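# Four arms sort stickered items into matching-color containers

## Task

Put every item into the container whose color matches the color of the sticker on that item.

## Robot and tools

Robots: four identical i2rt Big YAM arms named arm1, arm2, arm3 and arm4. Each has six revolute joints, a two-finger gripper and a wrist camera (arm1_cam_wrist to arm4_cam_wrist). Four fixed room cameras also watch: cam_room_a1, cam_room_a2, cam_room_b1, cam_room_b2. Reach is roughly 1.0 m from the joint1 axis.

Frame: one shared scene frame, origin on the floor, +z up, metres. Feet (base_link) as calibrated: arm1 at (-0.644, +1.377, +0.914) quat_wxyz (+0.682, +0.007, +0.004, +0.731); arm2 at (-0.655, -0.555, +0.928) quat (+0.747, +0.002, +0.000, -0.665); arm3 at (+0.651, -1.332, +0.868) quat (+0.663, -0.004, -0.006, -0.748); arm4 at (+0.648, +0.477, +0.879) quat (+0.687, +0.001, +0.003, +0.727). Each foot faces its own +x. The hand point lies between the finger pads, about 1 cm short of the tips; fingers extend along the hand's +z and open along its y. The printed hand position can be off, more so at long reach.

Tool move: one call, one action. Arguments arm1..arm4 are separate objects, one per robot; an arm left out gets nothing new but may keep pushing toward an older target. Each arm object may hold:
- joints: absolute targets keyed by name. joint1_rad -2.879..2.879 (base yaw, positive counter-clockwise seen from above, 0 unfolds along the foot's facing); joint2_rad 0..3.141 (shoulder; 0 = upper arm pointing back, positive raises then brings it forward); joint3_rad 0..3.019 (elbow; 0 = folded, positive opens); joint4_rad -1.692..1.57 (hand pitch, positive tips fingers up); joint5_rad -1.57..1.57 (sideways swing, positive to the arm's right); joint6_rad -2.094..2.094 (roll, positive clockwise viewed from behind). gripper_m 0..0.093 is the absolute fingertip gap in metres. Done tolerances: ±0.045, ±0.14, ±0.09, ±0.055, ±0.03, ±0.035 rad, gripper ±0.003 m. Joints move at different rates, so joint moves can sweep the hand along a wide curve.
- target: an absolute hand pose, a list of seven numbers [x, y, z, qw, qx, qy, qz] in the scene frame (metres, unit quaternion), same layout as the printed "hand" line. The hand travels in a straight line from its current hand_target toward it. With target, joints may contain only gripper_m.
- speed: top path speed in m/s, 0.002..0.5, default 0.25; only allowed together with target. Turning is capped at twice that value in rad/s.
All motions in an action begin together; all hand paths finish together, paced by the slowest. A path lasts 0.5 to 10 s; an action at most 15 s. The controller clips each step to 100 mm and 20 degrees from the measured hand, then uses damped IK; expect a centimetre or more of error, lag, and overshoot near full stretch. Paths do not avoid obstacles or other arms.
cameras: list of camera names, or "all"; omitted/null means all, [] means none. Unknown keys or names make the call invalid; out-of-range numbers get it refused, and a refusal cancels the remaining move, wait and finished_scene calls of that reply.

Results: each robot's state (joint_positions, Joint velocities in rad/s, joint torques, hand, hand_target, gripper_m), images listed in the "pictures" line order, and a "move" line such as "move: arm1 done; arm2 time_out". Arms not commanded appear under "as last shown". Status words: off_target (rested away from target, may still push); time_out (the arm holds a nearby target and keeps pushing; on_its_own lists joints still heading there; send a joint its read position to relax it); not_followed / "joint command not followed" / "pose unreachable" (a self- and inter-arm collision check blocked the targets; the gripper part still runs). "within noise" means velocities are essentially zero. Torques 3 and 4 wrap at ±28 N m.

Gripper: when squeezing a rigid part the reading sits up to 0.005 m under its width (some grippers read up to 0.002 m over). Empty and closed reads 0.000..0.003. For a firm grip command about 0.005 m below the first-contact reading, deeper for soft, small or round things; to release, command well above the reading.

wait: seconds 0..10, plus cameras; nothing new is commanded. zoom_image: camera plus region [x0, y0, x1, y1] in pixels, top-left origin, at most 504x504, from that camera's latest image. read_manual: returns licence text only. finished_scene: scene = current scene number; ends it irreversibly, so only call once every item sits in its matching container and will stay there.

Avoid: knocking items off the work area or onto the floor; releasing items while moving; slams and hard pushes (the arm keeps pressing on contact); two arms pressing together, including one gripper closing on another's fingers; long stretched-out holds or pushing at unreachable poses, which heat motors (MOTOR HOT at 85 °C, fault and collapse at 100 °C, then limit_stop_at_motor_heat until targets are resent). The scene keeps running while you think, and loose objects may occasionally be nudged.

Each tool is called as name(argument=value, ...) on one line, values as JSON.

## Session

move()

Scene clock: 0.00 s.
Joint torques (N m): no reading
Motor temperatures (°C): arm1=[22 24 25 23 21 21 21] | arm2=[24 24 24 22 22 20 23] | arm3=[24 24 23 24 24 23 23] | arm4=[23 21 22 22 25 21 24]
Heat: arm1: hottest joint3_rad 25 °C; arm2: hottest joint1_rad 24 °C; arm3: hottest joint1_rad 24 °C; arm4: hottest joint5_rad 25 °C.
Joint velocities: within noise
arm1.joint_positions: joint1_rad=-0.126 joint2_rad=+0.534 joint3_rad=+1.403 joint4_rad=-1.611 joint5_rad=-0.026 joint6_rad=-0.127 gripper_m=+0.09396
arm1.joint_status: not commanded
arm1.hand: x=-0.6307 y=+1.5344 z=+1.4214 quat_wxyz=(-0.298, +0.671, -0.622, -0.272) (m; scene frame)
arm1.hand_target: x=-0.6306 y=+1.5327 z=+1.4326 quat_wxyz=(-0.308, +0.666, -0.618, -0.280) (m; scene frame)
arm1.hand_status: not commanded
arm2.joint_positions: joint1_rad=-0.045 joint2_rad=+0.390 joint3_rad=+1.428 joint4_rad=-1.186 joint5_rad=+0.166 joint6_rad=-0.774 gripper_m=+0.09396
arm2.joint_status: not commanded
arm2.hand: x=-0.6756 y=-0.6916 z=+1.5578 quat_wxyz=(-0.217, -0.319, -0.688, +0.615) (m; scene frame)
arm2.hand_target: x=-0.6760 y=-0.6854 z=+1.5652 quat_wxyz=(-0.221, -0.317, -0.681, +0.622) (m; scene frame)
arm2.hand_status: not commanded
arm3.joint_positions: joint1_rad=+0.075 joint2_rad=+0.276 joint3_rad=+1.523 joint4_rad=-1.599 joint5_rad=-0.185 joint6_rad=-0.597 gripper_m=+0.09396
arm3.joint_status: not commanded
arm3.hand: x=+0.6803 y=-1.3506 z=+1.4452 quat_wxyz=(-0.326, -0.350, -0.735, +0.481) (m; scene frame)
arm3.hand_target: x=+0.6804 y=-1.3484 z=+1.4507 quat_wxyz=(-0.328, -0.347, -0.731, +0.487) (m; scene frame)
arm3.hand_status: not commanded
arm4.joint_positions: joint1_rad=+0.109 joint2_rad=+0.555 joint3_rad=+1.556 joint4_rad=-1.251 joint5_rad=+0.178 joint6_rad=-0.775 gripper_m=+0.09396
arm4.joint_status: not commanded
arm4.hand: x=+0.6522 y=+0.6599 z=+1.5276 quat_wxyz=(-0.572, +0.731, -0.297, -0.221) (m; scene frame)
arm4.hand_target: x=+0.6531 y=+0.6547 z=+1.5360 quat_wxyz=(-0.580, +0.725, -0.296, -0.226) (m; scene frame)
arm4.hand_status: not commanded
pictures: arm1_cam_wrist, arm2_cam_wrist, arm3_cam_wrist, arm4_cam_wrist, cam_room_a1, cam_room_a2, cam_room_b1, cam_room_b2
Images, in order (width x height): arm1_cam_wrist 672x504, arm2_cam_wrist 672x504, arm3_cam_wrist 672x504, arm4_cam_wrist 672x504, cam_room_a1 672x504, cam_room_a2 672x504, cam_room_b1 672x504, cam_room_b2 672x504.

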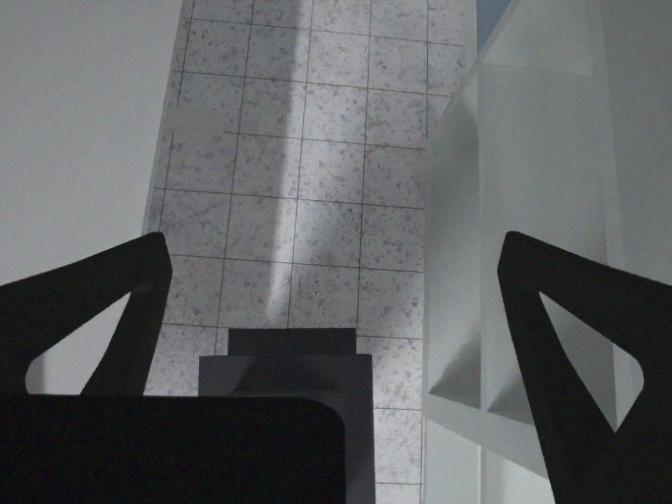

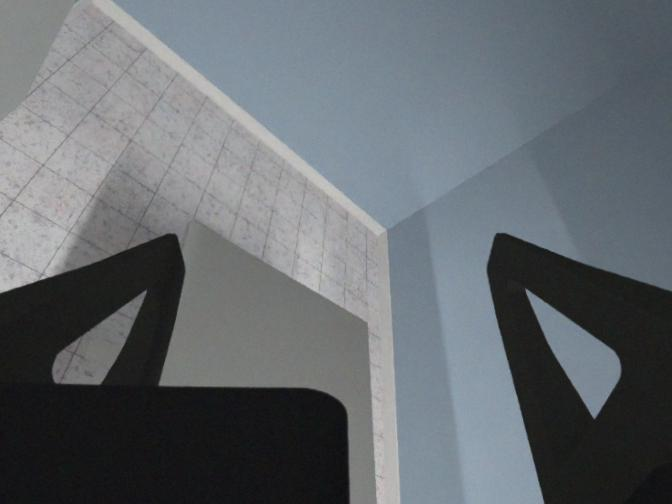

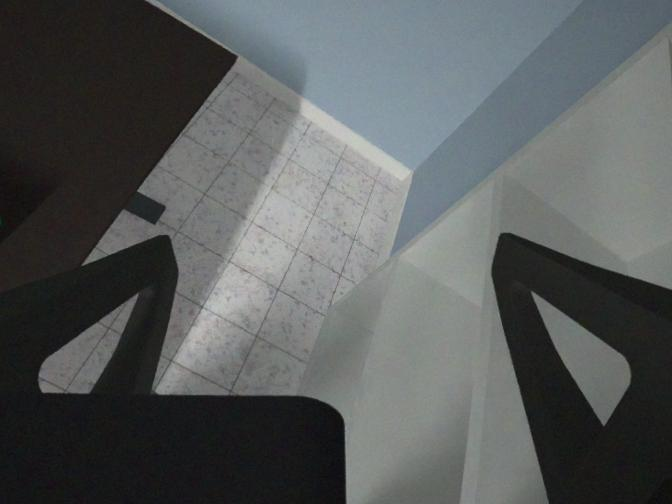

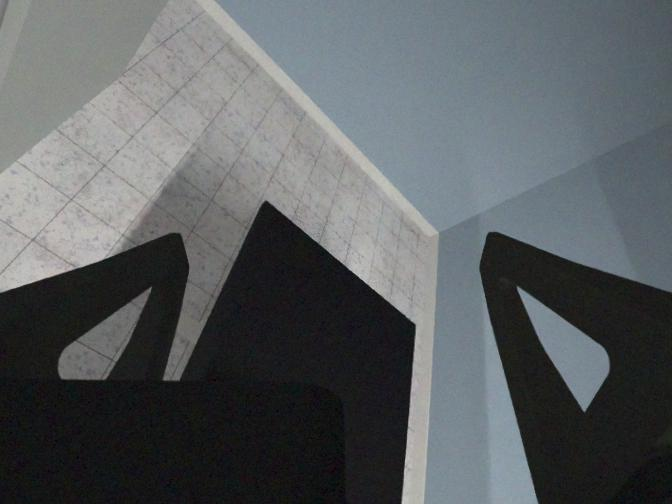

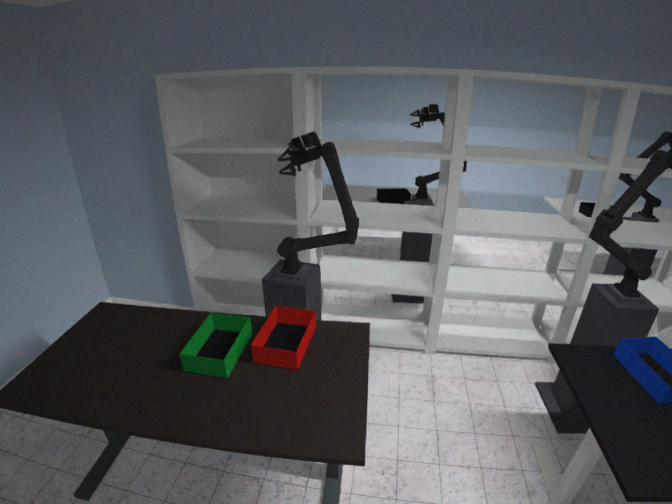

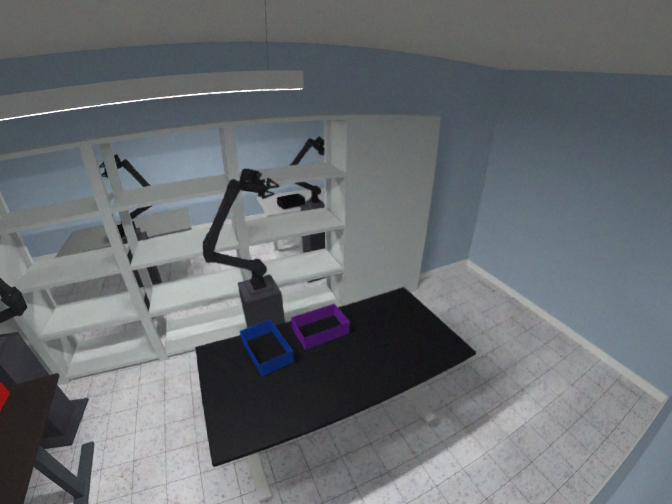

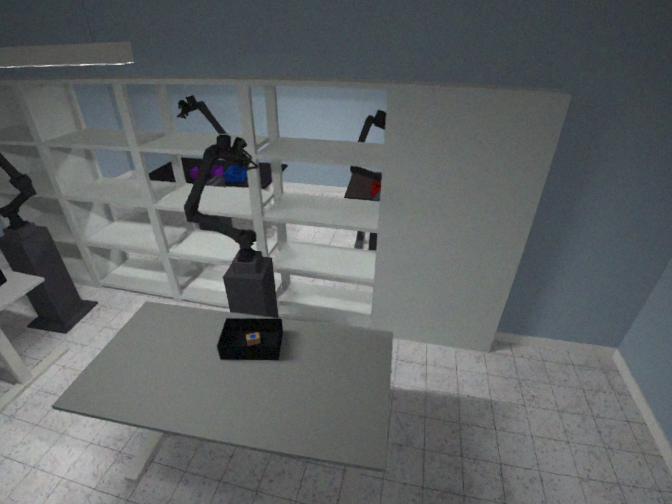

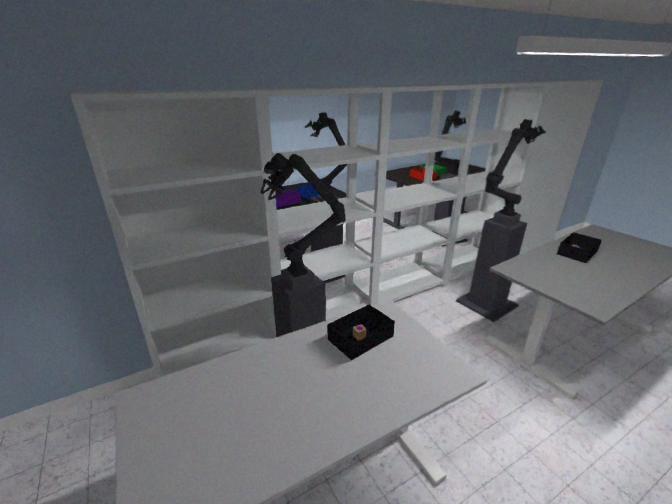

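zoom_image(camera="cam_room_b1", region=[150, 280, 350, 400])

zoom_image(camera="cam_room_b2", region=[300, 270, 460, 390])

zoom_image(camera="cam_room_a1", region=[150, 280, 350, 400])

zoom_image(camera="cam_room_a2", region=[200, 280, 400, 400])

zoom_image(camera="cam_room_b2", region=[60, 80, 560, 400])

zoom_image(camera="cam_room_a1", region=[168, 60, 672, 380])

zoom_image(camera="cam_room_b1", region=[0, 60, 504, 380])

zoom_image(camera="cam_room_a2", region=[0, 100, 504, 400])

Scaled by 2.520.

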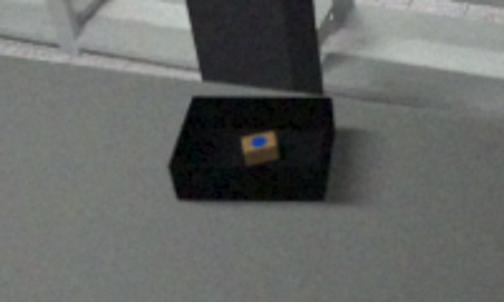

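Scaled by 3.150.

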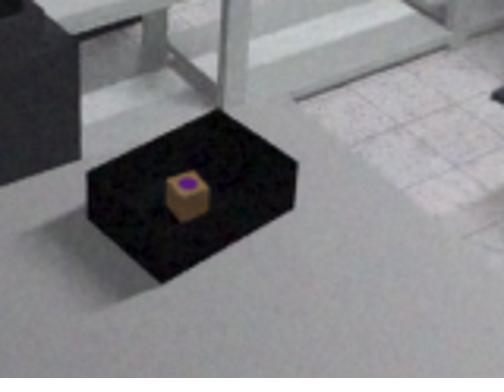

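Scaled by 2.520.

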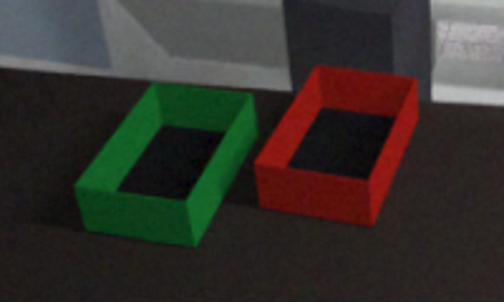

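Scaled by 2.520.

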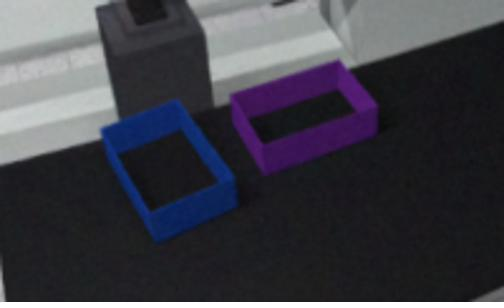

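Scaled by 1.008.

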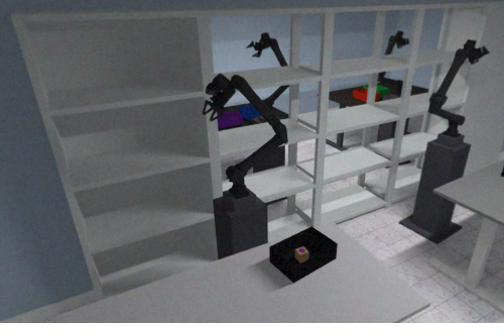

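Scaled by 1.000.

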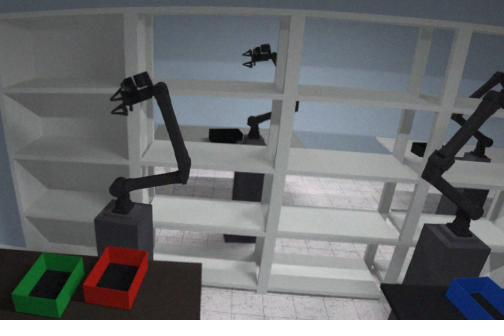

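Scaled by 1.000.

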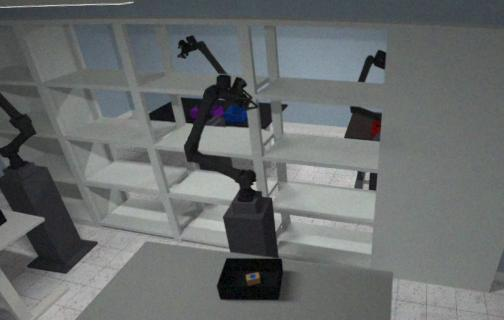

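Scaled by 1.000.

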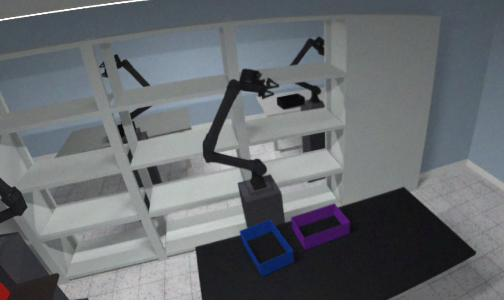

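move(arm1={"target":[-0.66,1.75,1.22,0,0.7071,-0.7071,0]}, arm2={"target":[-0.64,-0.93,1.22,0,0.7071,0.7071,0]}, arm4={"joints":{"joint1_rad":1.3,"joint4_rad":-1.35,"joint5_rad":0,"joint6_rad":0}}, cameras=["arm1_cam_wrist","arm2_cam_wrist","arm4_cam_wrist"])

Scene clock: 53.63 s.
Joint torques (N m): arm1=[-0.97 -7.36 15.68 -0.05 0.02 0.11] | arm2=[0.09 -10.81 14.41 0.14 -0.16 0.21] | arm3=[1.32 9.93 5.35 1.99 -0.05 -0.01] | arm4=[1.44 4.19 7.31 1.05 0.04 0.19]
Motor temperatures (°C): arm1=[22 24 29 23 21 21 21] | arm2=[24 25 27 23 22 20 23] | arm3=[24 25 24 24 24 23 23] | arm4=[23 22 26 22 25 21 24]
Heat: arm1: hottest joint3_rad 29 °C; arm2: hottest joint3_rad 27 °C; arm3: hottest joint2_rad 25 °C; arm4: hottest joint3_rad 26 °C.
move: arm1 off_target; arm2 off_target; arm4 done
Joint velocities: within noise
arm1.joint_positions: joint1_rad=-0.012 joint2_rad=+1.319 joint3_rad=+1.353 joint4_rad=-1.657 joint5_rad=+0.017 joint6_rad=+0.056 gripper_m=+0.09396
arm1.joint_status: not commanded
arm1.hand: x=-0.6564 y=+1.7384 z=+1.1969 quat_wxyz=(+0.016, +0.707, -0.707, +0.019) (m; scene frame)
arm1.hand_target: x=-0.6599 y=+1.7488 z=+1.2196 quat_wxyz=(+0.000, +0.707, -0.707, +0.000) (m; scene frame)
arm1.hand_status: off_target (0.026 m and 2.8 deg from the pose sent, 0.296 m and 47.8 deg at the start)
arm2.joint_positions: joint1_rad=-0.065 joint2_rad=+1.310 joint3_rad=+1.338 joint4_rad=-1.620 joint5_rad=+0.005 joint6_rad=+0.029 gripper_m=+0.09396
arm2.joint_status: not commanded
arm2.hand: x=-0.6380 y=-0.9223 z=+1.2058 quat_wxyz=(+0.010, -0.699, -0.715, -0.007) (m; scene frame)
arm2.hand_target: x=-0.6400 y=-0.9296 z=+1.2198 quat_wxyz=(+0.000, -0.707, -0.707, +0.000) (m; scene frame)
arm2.hand_status: off_target (0.016 m and 1.9 deg from the pose sent, 0.415 m and 89.2 deg at the start)
arm3: as last shown
arm4.joint_positions: joint1_rad=+1.295 joint2_rad=+0.555 joint3_rad=+1.556 joint4_rad=-1.338 joint5_rad=+0.001 joint6_rad=-0.014 gripper_m=+0.09398
arm4.joint_status: all done
arm4.hand: x=+0.4811 y=+0.5180 z=+1.5076 quat_wxyz=(-0.066, +0.810, -0.085, -0.576) (m; scene frame)
arm4.hand_target: x=+0.4867 y=+0.5156 z=+1.5124 quat_wxyz=(-0.060, +0.808, -0.088, -0.579) (m; scene frame)
arm4.hand_status: not commanded
pictures: arm1_cam_wrist, arm2_cam_wrist, arm4_cam_wrist
Images, in order (width x height): arm1_cam_wrist 672x504, arm2_cam_wrist 672x504, arm4_cam_wrist 672x504.

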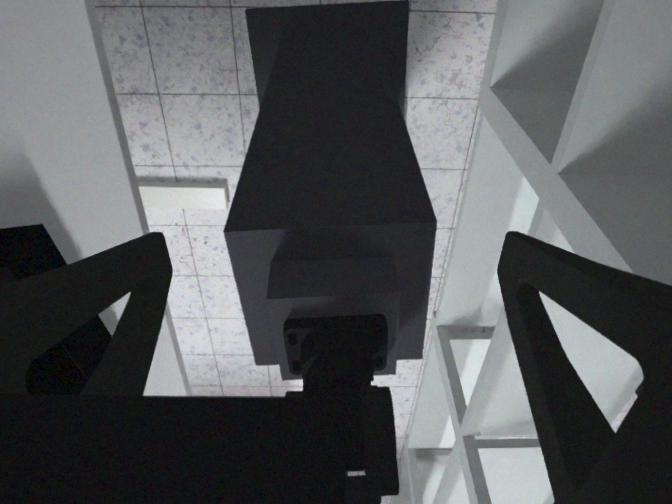

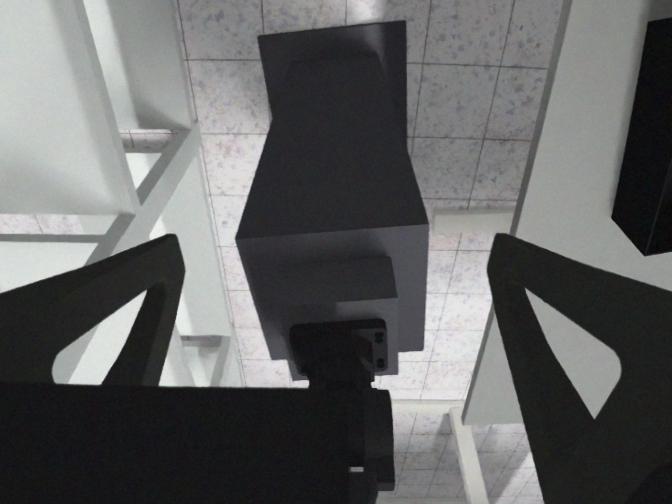

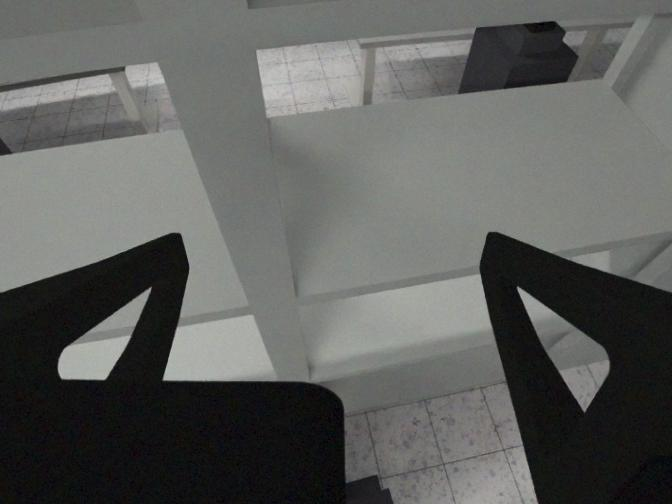

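move(arm1={"joints":{"joint1_rad":1.7}}, arm2={"joints":{"joint1_rad":-1.7}}, arm4={"joints":{"joint1_rad":-1.35,"joint2_rad":1.3,"joint3_rad":1.35,"joint4_rad":-1.6}}, cameras=["arm1_cam_wrist","arm2_cam_wrist","arm4_cam_wrist"])

Scene clock: 67.40 s.
Joint torques (N m): arm1=[-2.49 -7.82 15.5 -0.17 0.13 0.08] | arm2=[0.91 -11.16 14.39 0.13 -0.05 0.18] | arm3=[1.14 10.11 5.35 1.95 -0.05 0] | arm4=[1.32 -12.57 9.02 -0.31 0.07 0.17]
Motor temperatures (°C): arm1=[22 24 30 23 21 21 21] | arm2=[24 25 29 22 22 20 23] | arm3=[24 25 24 24 24 23 23] | arm4=[23 22 27 22 25 21 24]
Heat: arm1: hottest joint3_rad 30 °C; arm2: hottest joint3_rad 29 °C; arm3: hottest joint2_rad 25 °C; arm4: hottest joint3_rad 27 °C.
move: arm1 done; arm2 done; arm4 done
Joint velocities: within noise
arm1.joint_positions: joint1_rad=+1.701 joint2_rad=+1.321 joint3_rad=+1.357 joint4_rad=-1.657 joint5_rad=+0.013 joint6_rad=+0.059 gripper_m=+0.09398
arm1.joint_status: all done
arm1.hand: x=-0.9960 y=+1.3073 z=+1.2017 quat_wxyz=(-0.012, +0.997, +0.070, +0.017) (m; scene frame)
arm1.hand_target: x=-1.0052 y=+1.3062 z=+1.2239 quat_wxyz=(-0.009, +0.998, +0.067, -0.007) (m; scene frame)
arm1.hand_status: not commanded
arm2.joint_positions: joint1_rad=-1.703 joint2_rad=+1.310 joint3_rad=+1.338 joint4_rad=-1.620 joint5_rad=+0.003 joint6_rad=+0.032 gripper_m=+0.09398
arm2.joint_status: all done
arm2.hand: x=-1.0220 y=-0.5496 z=+1.2062 quat_wxyz=(+0.003, -1.000, +0.024, -0.012) (m; scene frame)
arm2.hand_target: x=-1.0292 y=-0.5508 z=+1.2203 quat_wxyz=(+0.003, -1.000, +0.028, +0.001) (m; scene frame)
arm2.hand_status: not commanded
arm3: as last shown
arm4.joint_positions: joint1_rad=-1.354 joint2_rad=+1.314 joint3_rad=+1.341 joint4_rad=-1.590 joint5_rad=+0.001 joint6_rad=-0.011 gripper_m=+0.09400
arm4.joint_status: all done
arm4.hand: x=+1.0105 y=+0.5788 z=+1.1556 quat_wxyz=(-0.001, +0.141, -0.990, +0.001) (m; scene frame)
arm4.hand_target: x=+1.0077 y=+0.5797 z=+1.1641 quat_wxyz=(-0.008, +0.138, -0.990, +0.000) (m; scene frame)
arm4.hand_status: not commanded
pictures: arm1_cam_wrist, arm2_cam_wrist, arm4_cam_wrist
Images, in order (width x height): arm1_cam_wrist 672x504, arm2_cam_wrist 672x504, arm4_cam_wrist 672x504.

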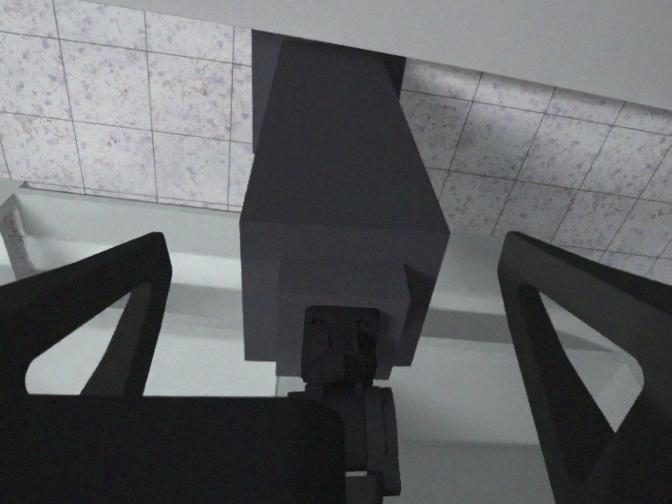

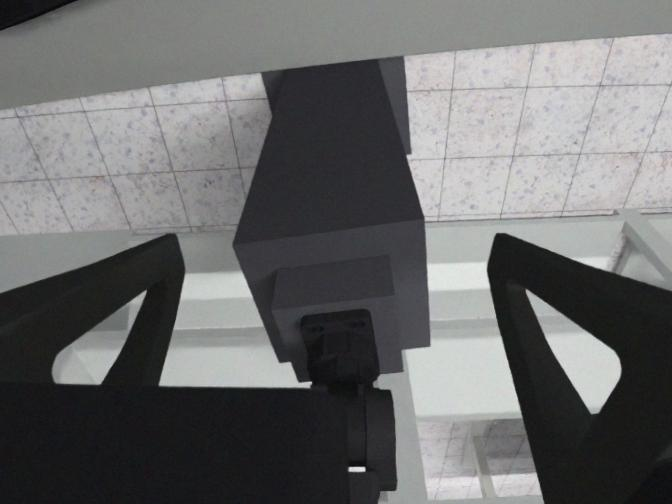

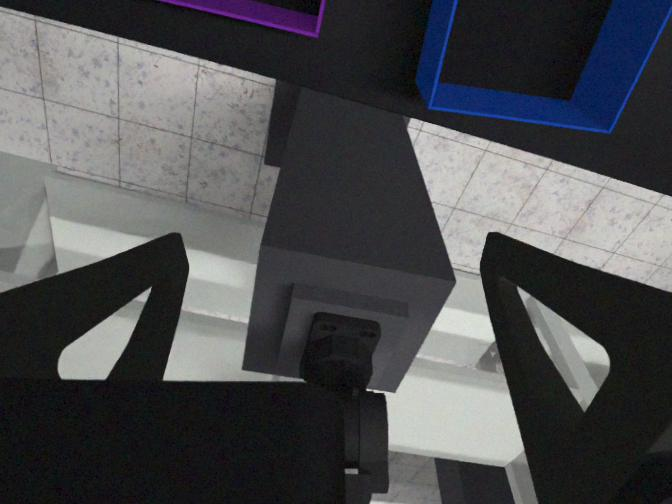

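move(arm1={"joints":{"joint1_rad":1.95,"joint4_rad":-1.0}}, arm2={"joints":{"joint1_rad":-1.55,"joint4_rad":-1.0}}, arm4={"joints":{"joint1_rad":-1.6,"joint4_rad":-1.0}}, cameras=["arm1_cam_wrist","arm2_cam_wrist","arm4_cam_wrist"])

Scene clock: 76.73 s.
Joint torques (N m): arm1=[-2.43 -8.7 16.65 1.89 0.04 0.09] | arm2=[0.03 -12.4 15.54 2.59 0 0.19] | arm3=[1.2 9.93 5.34 1.89 -0.06 0] | arm4=[1.44 -13.27 10 1.39 0.04 0.15]
Motor temperatures (°C): arm1=[22 25 32 23 21 21 21] | arm2=[24 25 30 22 22 20 23] | arm3=[24 25 24 24 24 23 23] | arm4=[23 22 28 22 24 21 24]
Heat: arm1: hottest joint3_rad 32 °C; arm2: hottest joint3_rad 30 °C; arm3: hottest joint2_rad 25 °C; arm4: hottest joint3_rad 28 °C.
move: arm1 done; arm2 done; arm4 done
Joint velocities: within noise
arm1.joint_positions: joint1_rad=+1.960 joint2_rad=+1.321 joint3_rad=+1.357 joint4_rad=-1.020 joint5_rad=+0.014 joint6_rad=+0.059 gripper_m=+0.09398
arm1.joint_status: all done
arm1.hand: x=-1.0992 y=+1.1529 z=+1.2436 quat_wxyz=(+0.065, +0.937, +0.189, -0.288) (m; scene frame)
arm1.hand_target: x=-1.1130 y=+1.1515 z=+1.2774 quat_wxyz=(+0.073, +0.926, +0.179, -0.325) (m; scene frame)
arm1.hand_status: not commanded
arm2.joint_positions: joint1_rad=-1.541 joint2_rad=+1.310 joint3_rad=+1.338 joint4_rad=-1.017 joint5_rad=+0.002 joint6_rad=+0.032 gripper_m=+0.09398
arm2.joint_status: all done
arm2.hand: x=-1.1571 y=-0.6298 z=+1.2459 quat_wxyz=(-0.023, -0.957, -0.055, +0.285) (m; scene frame)
arm2.hand_target: x=-1.1696 y=-0.6269 z=+1.2677 quat_wxyz=(-0.026, -0.949, -0.045, +0.310) (m; scene frame)
arm2.hand_status: not commanded
arm3: as last shown
arm4.joint_positions: joint1_rad=-1.608 joint2_rad=+1.313 joint3_rad=+1.341 joint4_rad=-1.016 joint5_rad=+0.001 joint6_rad=-0.011 gripper_m=+0.09401
arm4.joint_status: all done
arm4.hand: x=+1.1574 y=+0.4878 z=+1.1960 quat_wxyz=(-0.285, +0.015, -0.958, +0.001) (m; scene frame)
arm4.hand_target: x=+1.1598 y=+0.4920 z=+1.2095 quat_wxyz=(-0.303, +0.014, -0.953, -0.003) (m; scene frame)
arm4.hand_status: not commanded
pictures: arm1_cam_wrist, arm2_cam_wrist, arm4_cam_wrist
Images, in order (width x height): arm1_cam_wrist 672x504, arm2_cam_wrist 672x504, arm4_cam_wrist 672x504.

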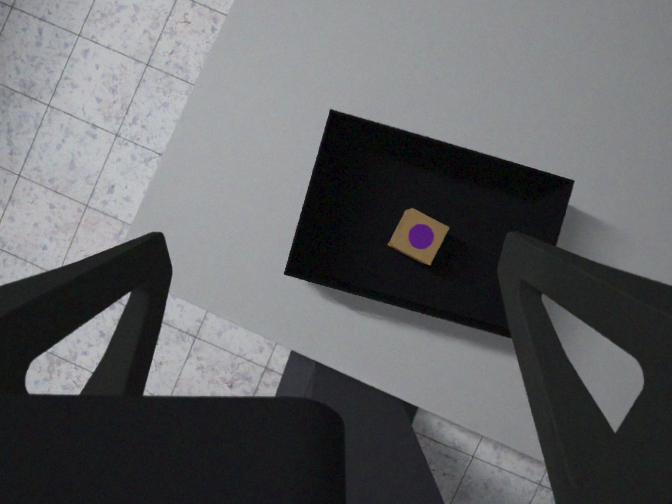

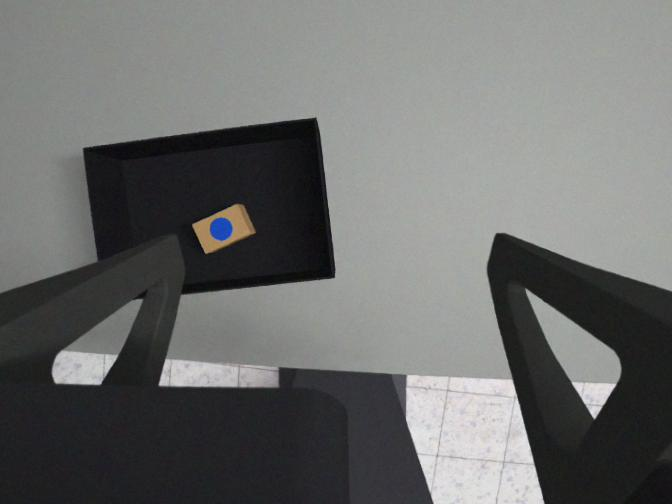

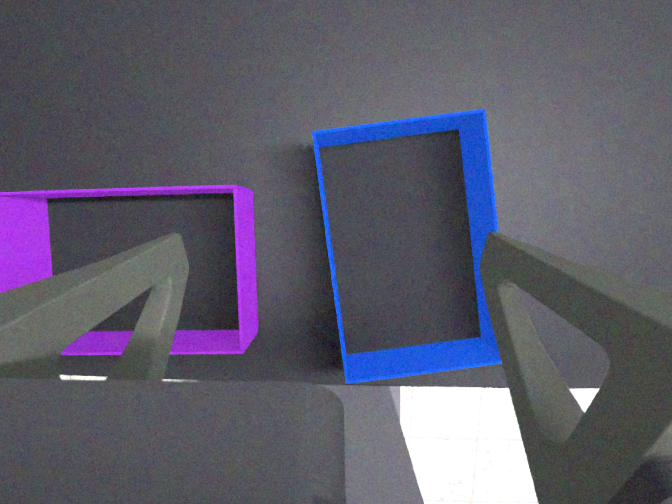

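move(arm4={"joints":{"joint2_rad":0.75,"joint3_rad":0.85,"joint4_rad":0.0}}, arm1={"target":[-1.10,1.24,1.02,0.2588,0.0169,0.9658,0.0]}, cameras=["arm1_cam_wrist","arm4_cam_wrist"])

move(arm4={"joints":{"joint1_rad":1.2}}, cameras=["arm1_cam_wrist","arm4_cam_wrist","cam_room_a2"])

Scene clock: 127.83 s.
Joint torques (N m): arm1=[-1.08 -13.68 13.2 -1.09 0.06 -0.06] | arm2=[0.03 -12.45 15.53 2.58 0 0.18] | arm3=[1.14 10.17 5.31 1.95 -0.05 -0.01] | arm4=[1.14 -2.73 9.48 1.99 0.05 0.13]
Motor temperatures (°C): arm1=[22 25 38 23 21 21 21] | arm2=[24 25 35 23 22 20 23] | arm3=[24 25 25 24 24 23 23] | arm4=[23 23 32 22 24 21 24]
Heat: arm1: hottest joint3_rad 38 °C; arm2: hottest joint3_rad 35 °C; arm3: hottest joint2_rad 25 °C; arm4: hottest joint3_rad 32 °C.
move: arm1 off_target; arm4 done
Joint velocities: within noise
arm1.joint_positions: joint1_rad=+1.794 joint2_rad=+1.950 joint3_rad=+1.553 joint4_rad=-1.661 joint5_rad=+0.028 joint6_rad=-2.074 gripper_m=+0.09398
arm1.joint_status: not commanded
arm1.hand: x=-1.0864 y=+1.2489 z=+1.0131 quat_wxyz=(+0.172, +0.365, +0.901, +0.161) (m; scene frame)
arm1.hand_target: x=-1.0992 y=+1.2397 z=+1.0200 quat_wxyz=(+0.163, +0.358, +0.906, +0.156) (m; scene frame)
arm1.hand_status: off_target (0.018 m and 46.0 deg from the pose sent, 0.240 m and 155.2 deg at the start; pose on its path clipped on 61 of 192 steps; a joint's target at an end of its range on 83 of 192 steps)
arm2, arm3: as last shown
arm2.hand: x=-1.1572 y=-0.6298 z=+1.2460 quat_wxyz=(-0.023, -0.957, -0.055, +0.285) (m; scene frame)
arm4.joint_positions: joint1_rad=-1.608 joint2_rad=+0.741 joint3_rad=+0.856 joint4_rad=-0.019 joint5_rad=+0.001 joint6_rad=-0.011 gripper_m=+0.09401
arm4.joint_status: all done
arm4.hand: x=+1.0628 y=+0.4865 z=+1.3806 quat_wxyz=(-0.739, +0.011, -0.674, -0.002) (m; scene frame)
arm4.hand_target: x=+1.0661 y=+0.4900 z=+1.3780 quat_wxyz=(-0.740, +0.010, -0.673, -0.009) (m; scene frame)
arm4.hand_status: not commanded
pictures: arm1_cam_wrist, arm4_cam_wrist
Images, in order (width x height): arm1_cam_wrist 672x504, arm4_cam_wrist 672x504.

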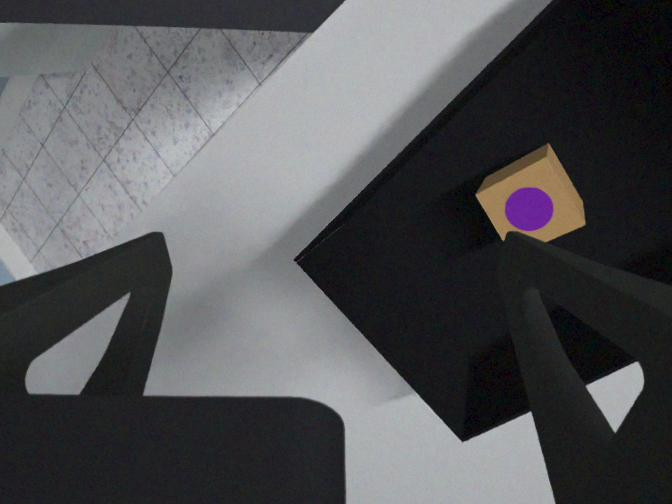

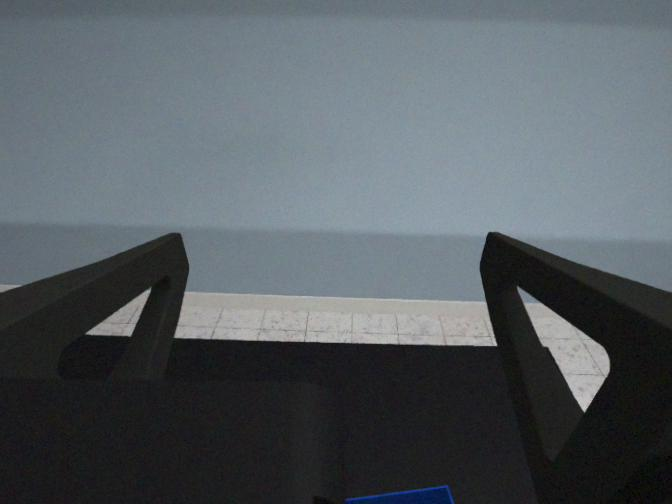

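Scene clock: 130.10 s.
Joint torques (N m): arm1=[-0.91 -13.63 13.39 -1.05 0.07 -0.09] | arm2=[0.09 -12.45 15.53 2.59 0 0.18] | arm3=[1.2 10.11 5.34 1.92 -0.05 -0.01] | arm4=[0.85 -3.14 9.33 2.09 0.13 0.17]
Motor temperatures (°C): arm1=[22 25 38 23 21 21 21] | arm2=[24 25 35 23 22 20 23] | arm3=[24 25 25 24 24 23 23] | arm4=[23 23 32 22 24 21 24]
Heat: arm1: hottest joint3_rad 38 °C; arm2: hottest joint3_rad 35 °C; arm3: hottest joint2_rad 25 °C; arm4: hottest joint3_rad 32 °C.
move: arm4 done
Joint velocities: within noise
arm1, arm2, arm3: as last shown
arm1.joint_positions: joint1_rad=+1.794 joint2_rad=+1.951 joint3_rad=+1.554 joint4_rad=-1.662 joint5_rad=+0.028 joint6_rad=-2.074 gripper_m=+0.09398
arm1.hand: x=-1.0864 y=+1.2489 z=+1.0128 quat_wxyz=(+0.172, +0.365, +0.901, +0.161) (m; scene frame)
arm4.joint_positions: joint1_rad=+1.198 joint2_rad=+0.749 joint3_rad=+0.856 joint4_rad=-0.019 joint5_rad=-0.002 joint6_rad=-0.011 gripper_m=+0.09405
arm4.joint_status: all done
arm4.hand: x=+0.2553 y=+0.6084 z=+1.3809 quat_wxyz=(-0.118, +0.666, -0.104, -0.729) (m; scene frame)
arm4.hand_target: x=+0.2548 y=+0.6081 z=+1.3814 quat_wxyz=(-0.115, +0.661, -0.107, -0.734) (m; scene frame)
arm4.hand_status: not commanded
pictures: arm1_cam_wrist, arm4_cam_wrist, cam_room_a2
Images, in order (width x height): arm1_cam_wrist 672x504, arm4_cam_wrist 672x504, cam_room_a2 672x504.

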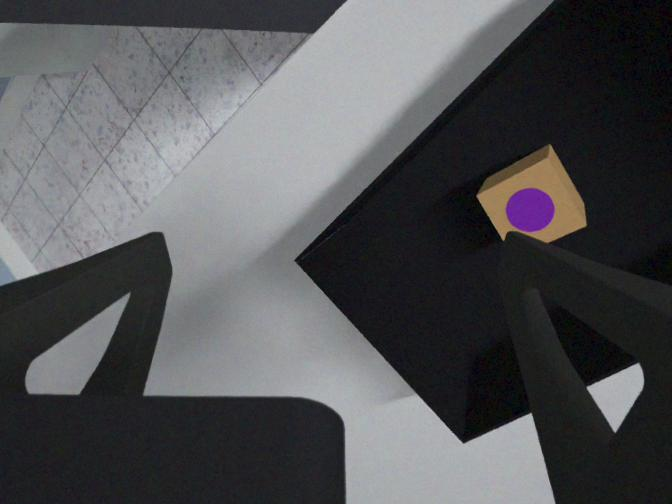

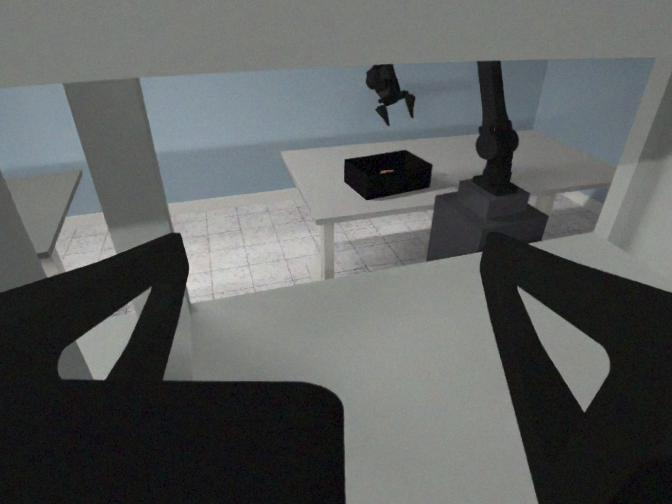

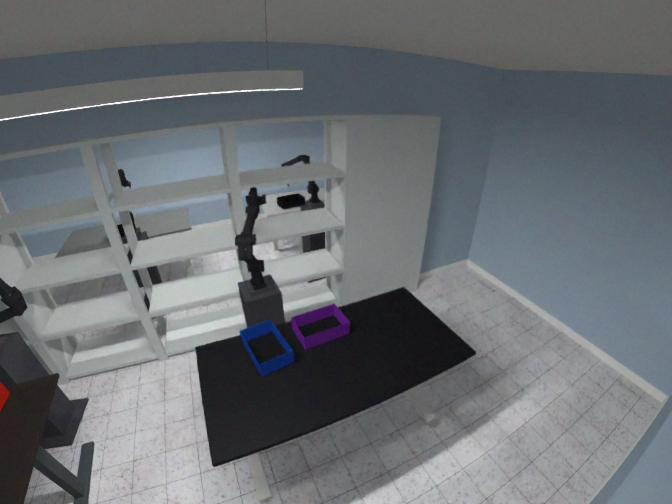

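move(arm1={"joints":{"joint6_rad":0.1}}, arm4={"joints":{"joint2_rad":0.45,"joint3_rad":0.6}}, cameras=[])

move(arm1={"target":[-1.13,1.24,1.02,-0.0045,-0.9657,-0.0169,0.2588]}, arm2={"target":[-1.13,-0.75,1.02,-0.067,-0.933,-0.25,0.25]}, cameras=["arm1_cam_wrist","arm2_cam_wrist"])

Scene clock: 145.37 s.
Joint torques (N m): arm1=[-0.73 -13.33 13.34 -0.98 0.09 0.14] | arm2=[0.15 -12.45 15.56 2.58 0 0.18] | arm3=[1.32 10.17 5.34 1.98 -0.05 -0.01] | arm4=[0.85 0.73 9.51 1.88 0.19 0.14]
Motor temperatures (°C): arm1=[22 25 37 23 21 21 21] | arm2=[24 25 35 23 22 20 23] | arm3=[24 25 25 24 24 23 23] | arm4=[23 23 31 22 24 21 24]
Heat: arm1: hottest joint3_rad 37 °C; arm2: hottest joint3_rad 35 °C; arm3: hottest joint2_rad 25 °C; arm4: hottest joint3_rad 31 °C.
move: arm1 done; arm4 done
Joint velocities: within noise
arm1.joint_positions: joint1_rad=+1.795 joint2_rad=+1.951 joint3_rad=+1.554 joint4_rad=-1.663 joint5_rad=+0.029 joint6_rad=+0.092 gripper_m=+0.09402
arm1.joint_status: all done
arm1.hand: x=-1.0861 y=+1.2487 z=+1.0128 quat_wxyz=(-0.062, +0.967, +0.100, +0.228) (m; scene frame)
arm1.hand_target: x=-1.0992 y=+1.2397 z=+1.0200 quat_wxyz=(-0.063, +0.969, +0.102, +0.217) (m; scene frame)
arm1.hand_status: not commanded
arm2, arm3: as last shown
arm4.joint_positions: joint1_rad=+1.198 joint2_rad=+0.447 joint3_rad=+0.602 joint4_rad=-0.013 joint5_rad=-0.002 joint6_rad=-0.011 gripper_m=+0.09405
arm4.joint_status: all done
arm4.hand: x=+0.3359 y=+0.5818 z=+1.3296 quat_wxyz=(-0.121, +0.646, -0.101, -0.747) (m; scene frame)
arm4.hand_target: x=+0.3350 y=+0.5818 z=+1.3305 quat_wxyz=(-0.117, +0.642, -0.104, -0.750) (m; scene frame)
arm4.hand_status: not commanded
pictures: none
No camera images: "cameras" was empty.

Scene clock: 148.03 s.
Joint torques (N m): arm1=[-0.85 -11.58 9.91 1.85 0.23 0.12] | arm2=[1.08 -12.57 9.57 2.5 -0.2 -0.08] | arm3=[1.26 10.17 5.35 1.96 -0.05 -0.02] | arm4=[0.97 0.56 9.5 1.91 0.17 0.14]
Motor temperatures (°C): arm1=[22 26 36 23 21 21 21] | arm2=[24 25 35 23 22 20 23] | arm3=[24 25 25 24 24 23 23] | arm4=[23 23 31 22 24 21 24]
Heat: arm1: hottest joint3_rad 36 °C; arm2: hottest joint3_rad 35 °C; arm3: hottest joint2_rad 25 °C; arm4: hottest joint3_rad 31 °C.
move: arm1 off_target; arm2 off_target
Joint velocities: within noise
arm1.joint_positions: joint1_rad=+1.811 joint2_rad=+1.525 joint3_rad=+0.956 joint4_rad=-0.551 joint5_rad=+0.132 joint6_rad=+0.244 gripper_m=+0.09402
arm1.joint_status: not commanded
arm1.hand: x=-1.1262 y=+1.2468 z=+1.0071 quat_wxyz=(-0.003, +0.971, +0.017, -0.239) (m; scene frame)
arm1.hand_target: x=-1.1299 y=+1.2401 z=+1.0200 quat_wxyz=(+0.005, +0.966, +0.017, -0.259) (m; scene frame)
arm1.hand_status: off_target (0.015 m and 2.4 deg from the pose sent, 0.045 m and 57.7 deg at the start)
arm2.joint_positions: joint1_rad=-1.331 joint2_rad=+1.496 joint3_rad=+0.957 joint4_rad=-0.498 joint5_rad=-0.080 joint6_rad=-0.125 gripper_m=+0.09398
arm2.joint_status: not commanded
arm2.hand: x=-1.1322 y=-0.7474 z=+1.0325 quat_wxyz=(-0.068, -0.934, -0.240, +0.256) (m; scene frame)
arm2.hand_target: x=-1.1297 y=-0.7499 z=+1.0202 quat_wxyz=(-0.067, -0.933, -0.250, +0.250) (m; scene frame)
arm2.hand_status: off_target (0.013 m and 1.3 deg from the pose sent, 0.257 m and 23.4 deg at the start)
arm3, arm4: as last shown
pictures: arm1_cam_wrist, arm2_cam_wrist
Images, in order (width x height): arm1_cam_wrist 672x504, arm2_cam_wrist 672x504.

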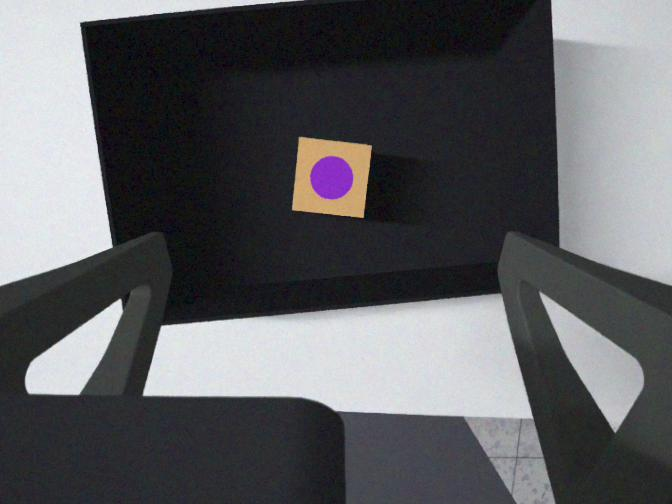

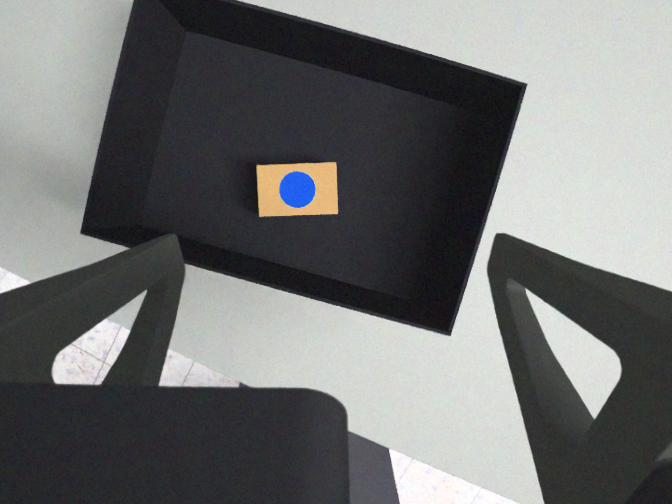

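move(arm1={"target":[-1.19,1.247,0.88,0.009,-0.9653,0.0337,0.2586]}, arm2={"target":[-1.163,-0.804,0.88,-0.0692,-0.9308,-0.2581,0.2494]}, cameras=["arm1_cam_wrist","arm2_cam_wrist"])

Scene clock: 159.53 s.
Joint torques (N m): arm1=[-2.55 -13.1 10.95 1.78 0.23 0.15] | arm2=[1.03 -17.08 10.47 2.41 0.08 0.21] | arm3=[1.14 10.05 5.33 1.94 -0.05 -0.01] | arm4=[0.97 0.79 9.55 1.96 0.16 0.1]
Motor temperatures (°C): arm1=[22 26 35 23 21 21 21] | arm2=[24 25 34 23 22 20 23] | arm3=[24 25 25 24 24 23 23] | arm4=[23 22 32 22 24 21 24]
Heat: arm1: hottest joint3_rad 35 °C; arm2: hottest joint3_rad 34 °C; arm3: hottest joint2_rad 25 °C; arm4: hottest joint3_rad 32 °C.
move: arm1 off_target; arm2 off_target
Joint velocities: within noise
arm1.joint_positions: joint1_rad=+1.797 joint2_rad=+1.896 joint3_rad=+0.960 joint4_rad=-0.225 joint5_rad=+0.167 joint6_rad=+0.307 gripper_m=+0.09402
arm1.joint_status: not commanded
arm1.hand: x=-1.1609 y=+1.2508 z=+0.8584 quat_wxyz=(-0.019, +0.974, -0.023, -0.226) (m; scene frame)
arm1.hand_target: x=-1.1886 y=+1.2475 z=+0.8810 quat_wxyz=(-0.009, +0.965, -0.034, -0.259) (m; scene frame)
arm1.hand_status: off_target (0.036 m and 4.3 deg from the pose sent, 0.142 m and 6.3 deg at the start)
arm2.joint_positions: joint1_rad=-1.252 joint2_rad=+1.886 joint3_rad=+0.952 joint4_rad=-0.155 joint5_rad=-0.056 joint6_rad=-0.100 gripper_m=+0.09398
arm2.joint_status: not commanded
arm2.hand: x=-1.1447 y=-0.7935 z=+0.8709 quat_wxyz=(-0.065, -0.935, -0.264, +0.229) (m; scene frame)
arm2.hand_target: x=-1.1622 y=-0.8037 z=+0.8806 quat_wxyz=(-0.069, -0.931, -0.258, +0.249) (m; scene frame)
arm2.hand_status: off_target (0.023 m and 2.5 deg from the pose sent, 0.166 m and 2.2 deg at the start)
arm3.joint_positions: joint1_rad=+0.075 joint2_rad=+0.276 joint3_rad=+1.523 joint4_rad=-1.599 joint5_rad=-0.185 joint6_rad=-0.597 gripper_m=+0.09396
arm3.joint_status: not commanded
arm3.hand: x=+0.6803 y=-1.3506 z=+1.4452 quat_wxyz=(-0.326, -0.350, -0.735, +0.481) (m; scene frame)
arm3.hand_target: x=+0.6804 y=-1.3484 z=+1.4507 quat_wxyz=(-0.328, -0.347, -0.731, +0.487) (m; scene frame)
arm3.hand_status: not commanded
arm4: as last shown
pictures: arm1_cam_wrist, arm2_cam_wrist
Images, in order (width x height): arm1_cam_wrist 672x504, arm2_cam_wrist 672x504.

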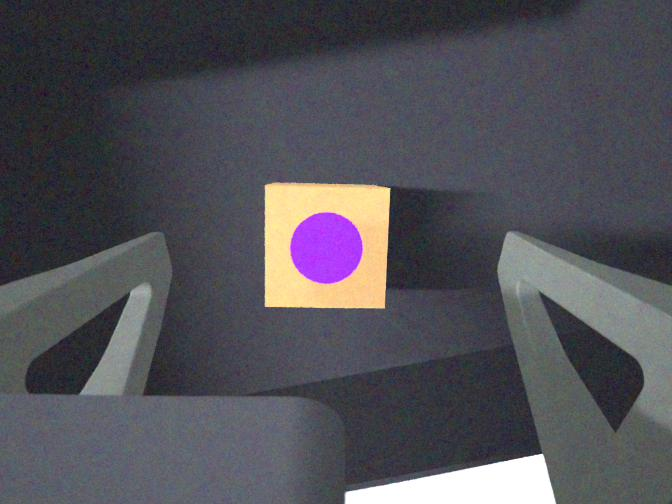

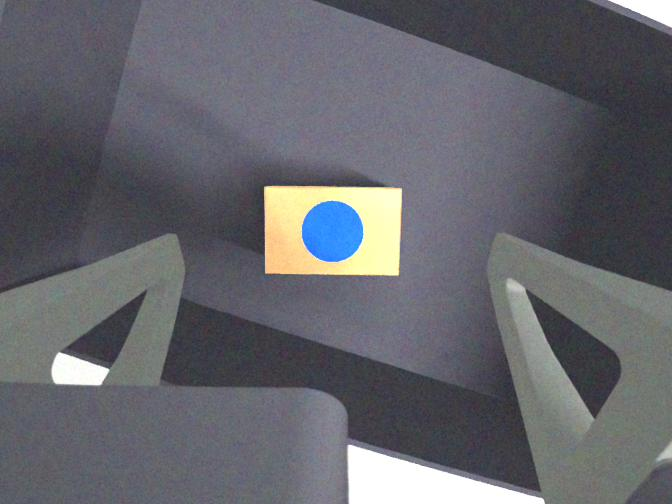

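move(arm1={"target":[-1.182,1.243,0.79,0.009,-0.9653,0.0337,0.2586],"speed":0.15}, arm2={"target":[-1.162,-0.804,0.78,-0.0692,-0.9308,-0.2581,0.2494],"speed":0.15}, cameras=["arm1_cam_wrist","arm2_cam_wrist"])

Scene clock: 170.80 s.
Joint torques (N m): arm1=[-1.14 -13.8 7.41 1.77 0.22 0.09] | arm2=[1.2 -16.79 8.42 2.39 0.07 0.18] | arm3=[1.2 9.99 5.31 1.95 -0.05 -0.01] | arm4=[1.08 0.79 9.59 1.85 0.16 0.16]
Motor temperatures (°C): arm1=[22 26 34 23 21 21 21] | arm2=[24 26 32 23 22 20 23] | arm3=[24 25 25 24 24 23 23] | arm4=[23 22 33 22 24 21 24]
Heat: arm1: hottest joint3_rad 34 °C; arm2: hottest joint3_rad 32 °C; arm3: hottest joint2_rad 25 °C; arm4: hottest joint3_rad 33 °C.
move: arm1 off_target; arm2 off_target
Joint velocities: within noise
arm1.joint_positions: joint1_rad=+1.797 joint2_rad=+2.086 joint3_rad=+0.960 joint4_rad=-0.004 joint5_rad=+0.174 joint6_rad=+0.321 gripper_m=+0.09402
arm1.joint_status: not commanded
arm1.hand: x=-1.1670 y=+1.2506 z=+0.7834 quat_wxyz=(-0.016, +0.970, -0.031, -0.241) (m; scene frame)
arm1.hand_target: x=-1.1815 y=+1.2432 z=+0.7903 quat_wxyz=(-0.009, +0.965, -0.034, -0.258) (m; scene frame)
arm1.hand_status: off_target (0.018 m and 2.3 deg from the pose sent, 0.072 m and 4.3 deg at the start)
arm2.joint_positions: joint1_rad=-1.252 joint2_rad=+2.113 joint3_rad=+0.963 joint4_rad=+0.078 joint5_rad=-0.055 joint6_rad=-0.097 gripper_m=+0.09398
arm2.joint_status: not commanded
arm2.hand: x=-1.1486 y=-0.7949 z=+0.7820 quat_wxyz=(-0.067, -0.933, -0.262, +0.237) (m; scene frame)
arm2.hand_target: x=-1.1614 y=-0.8038 z=+0.7805 quat_wxyz=(-0.069, -0.931, -0.258, +0.249) (m; scene frame)
arm2.hand_status: off_target (0.016 m and 1.5 deg from the pose sent, 0.093 m and 2.5 deg at the start)
arm3, arm4: as last shown
pictures: arm1_cam_wrist, arm2_cam_wrist
Images, in order (width x height): arm1_cam_wrist 672x504, arm2_cam_wrist 672x504.

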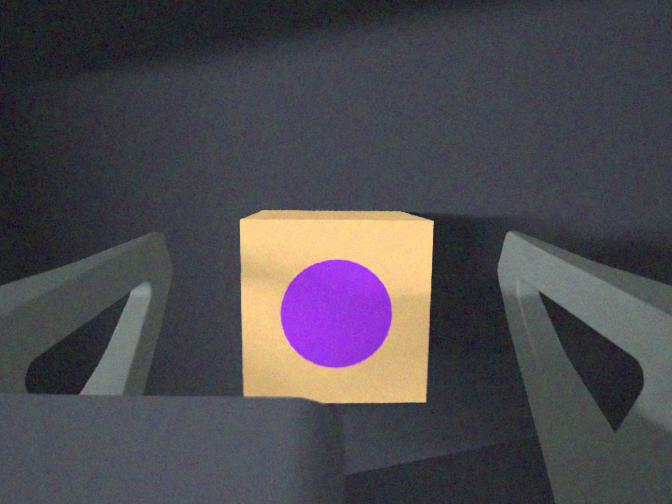

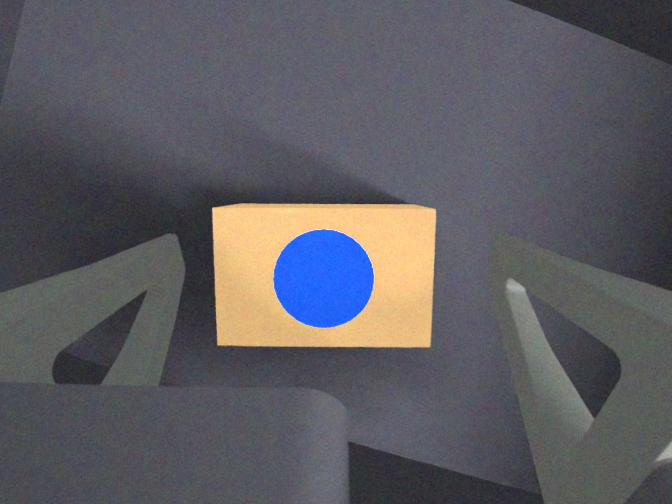

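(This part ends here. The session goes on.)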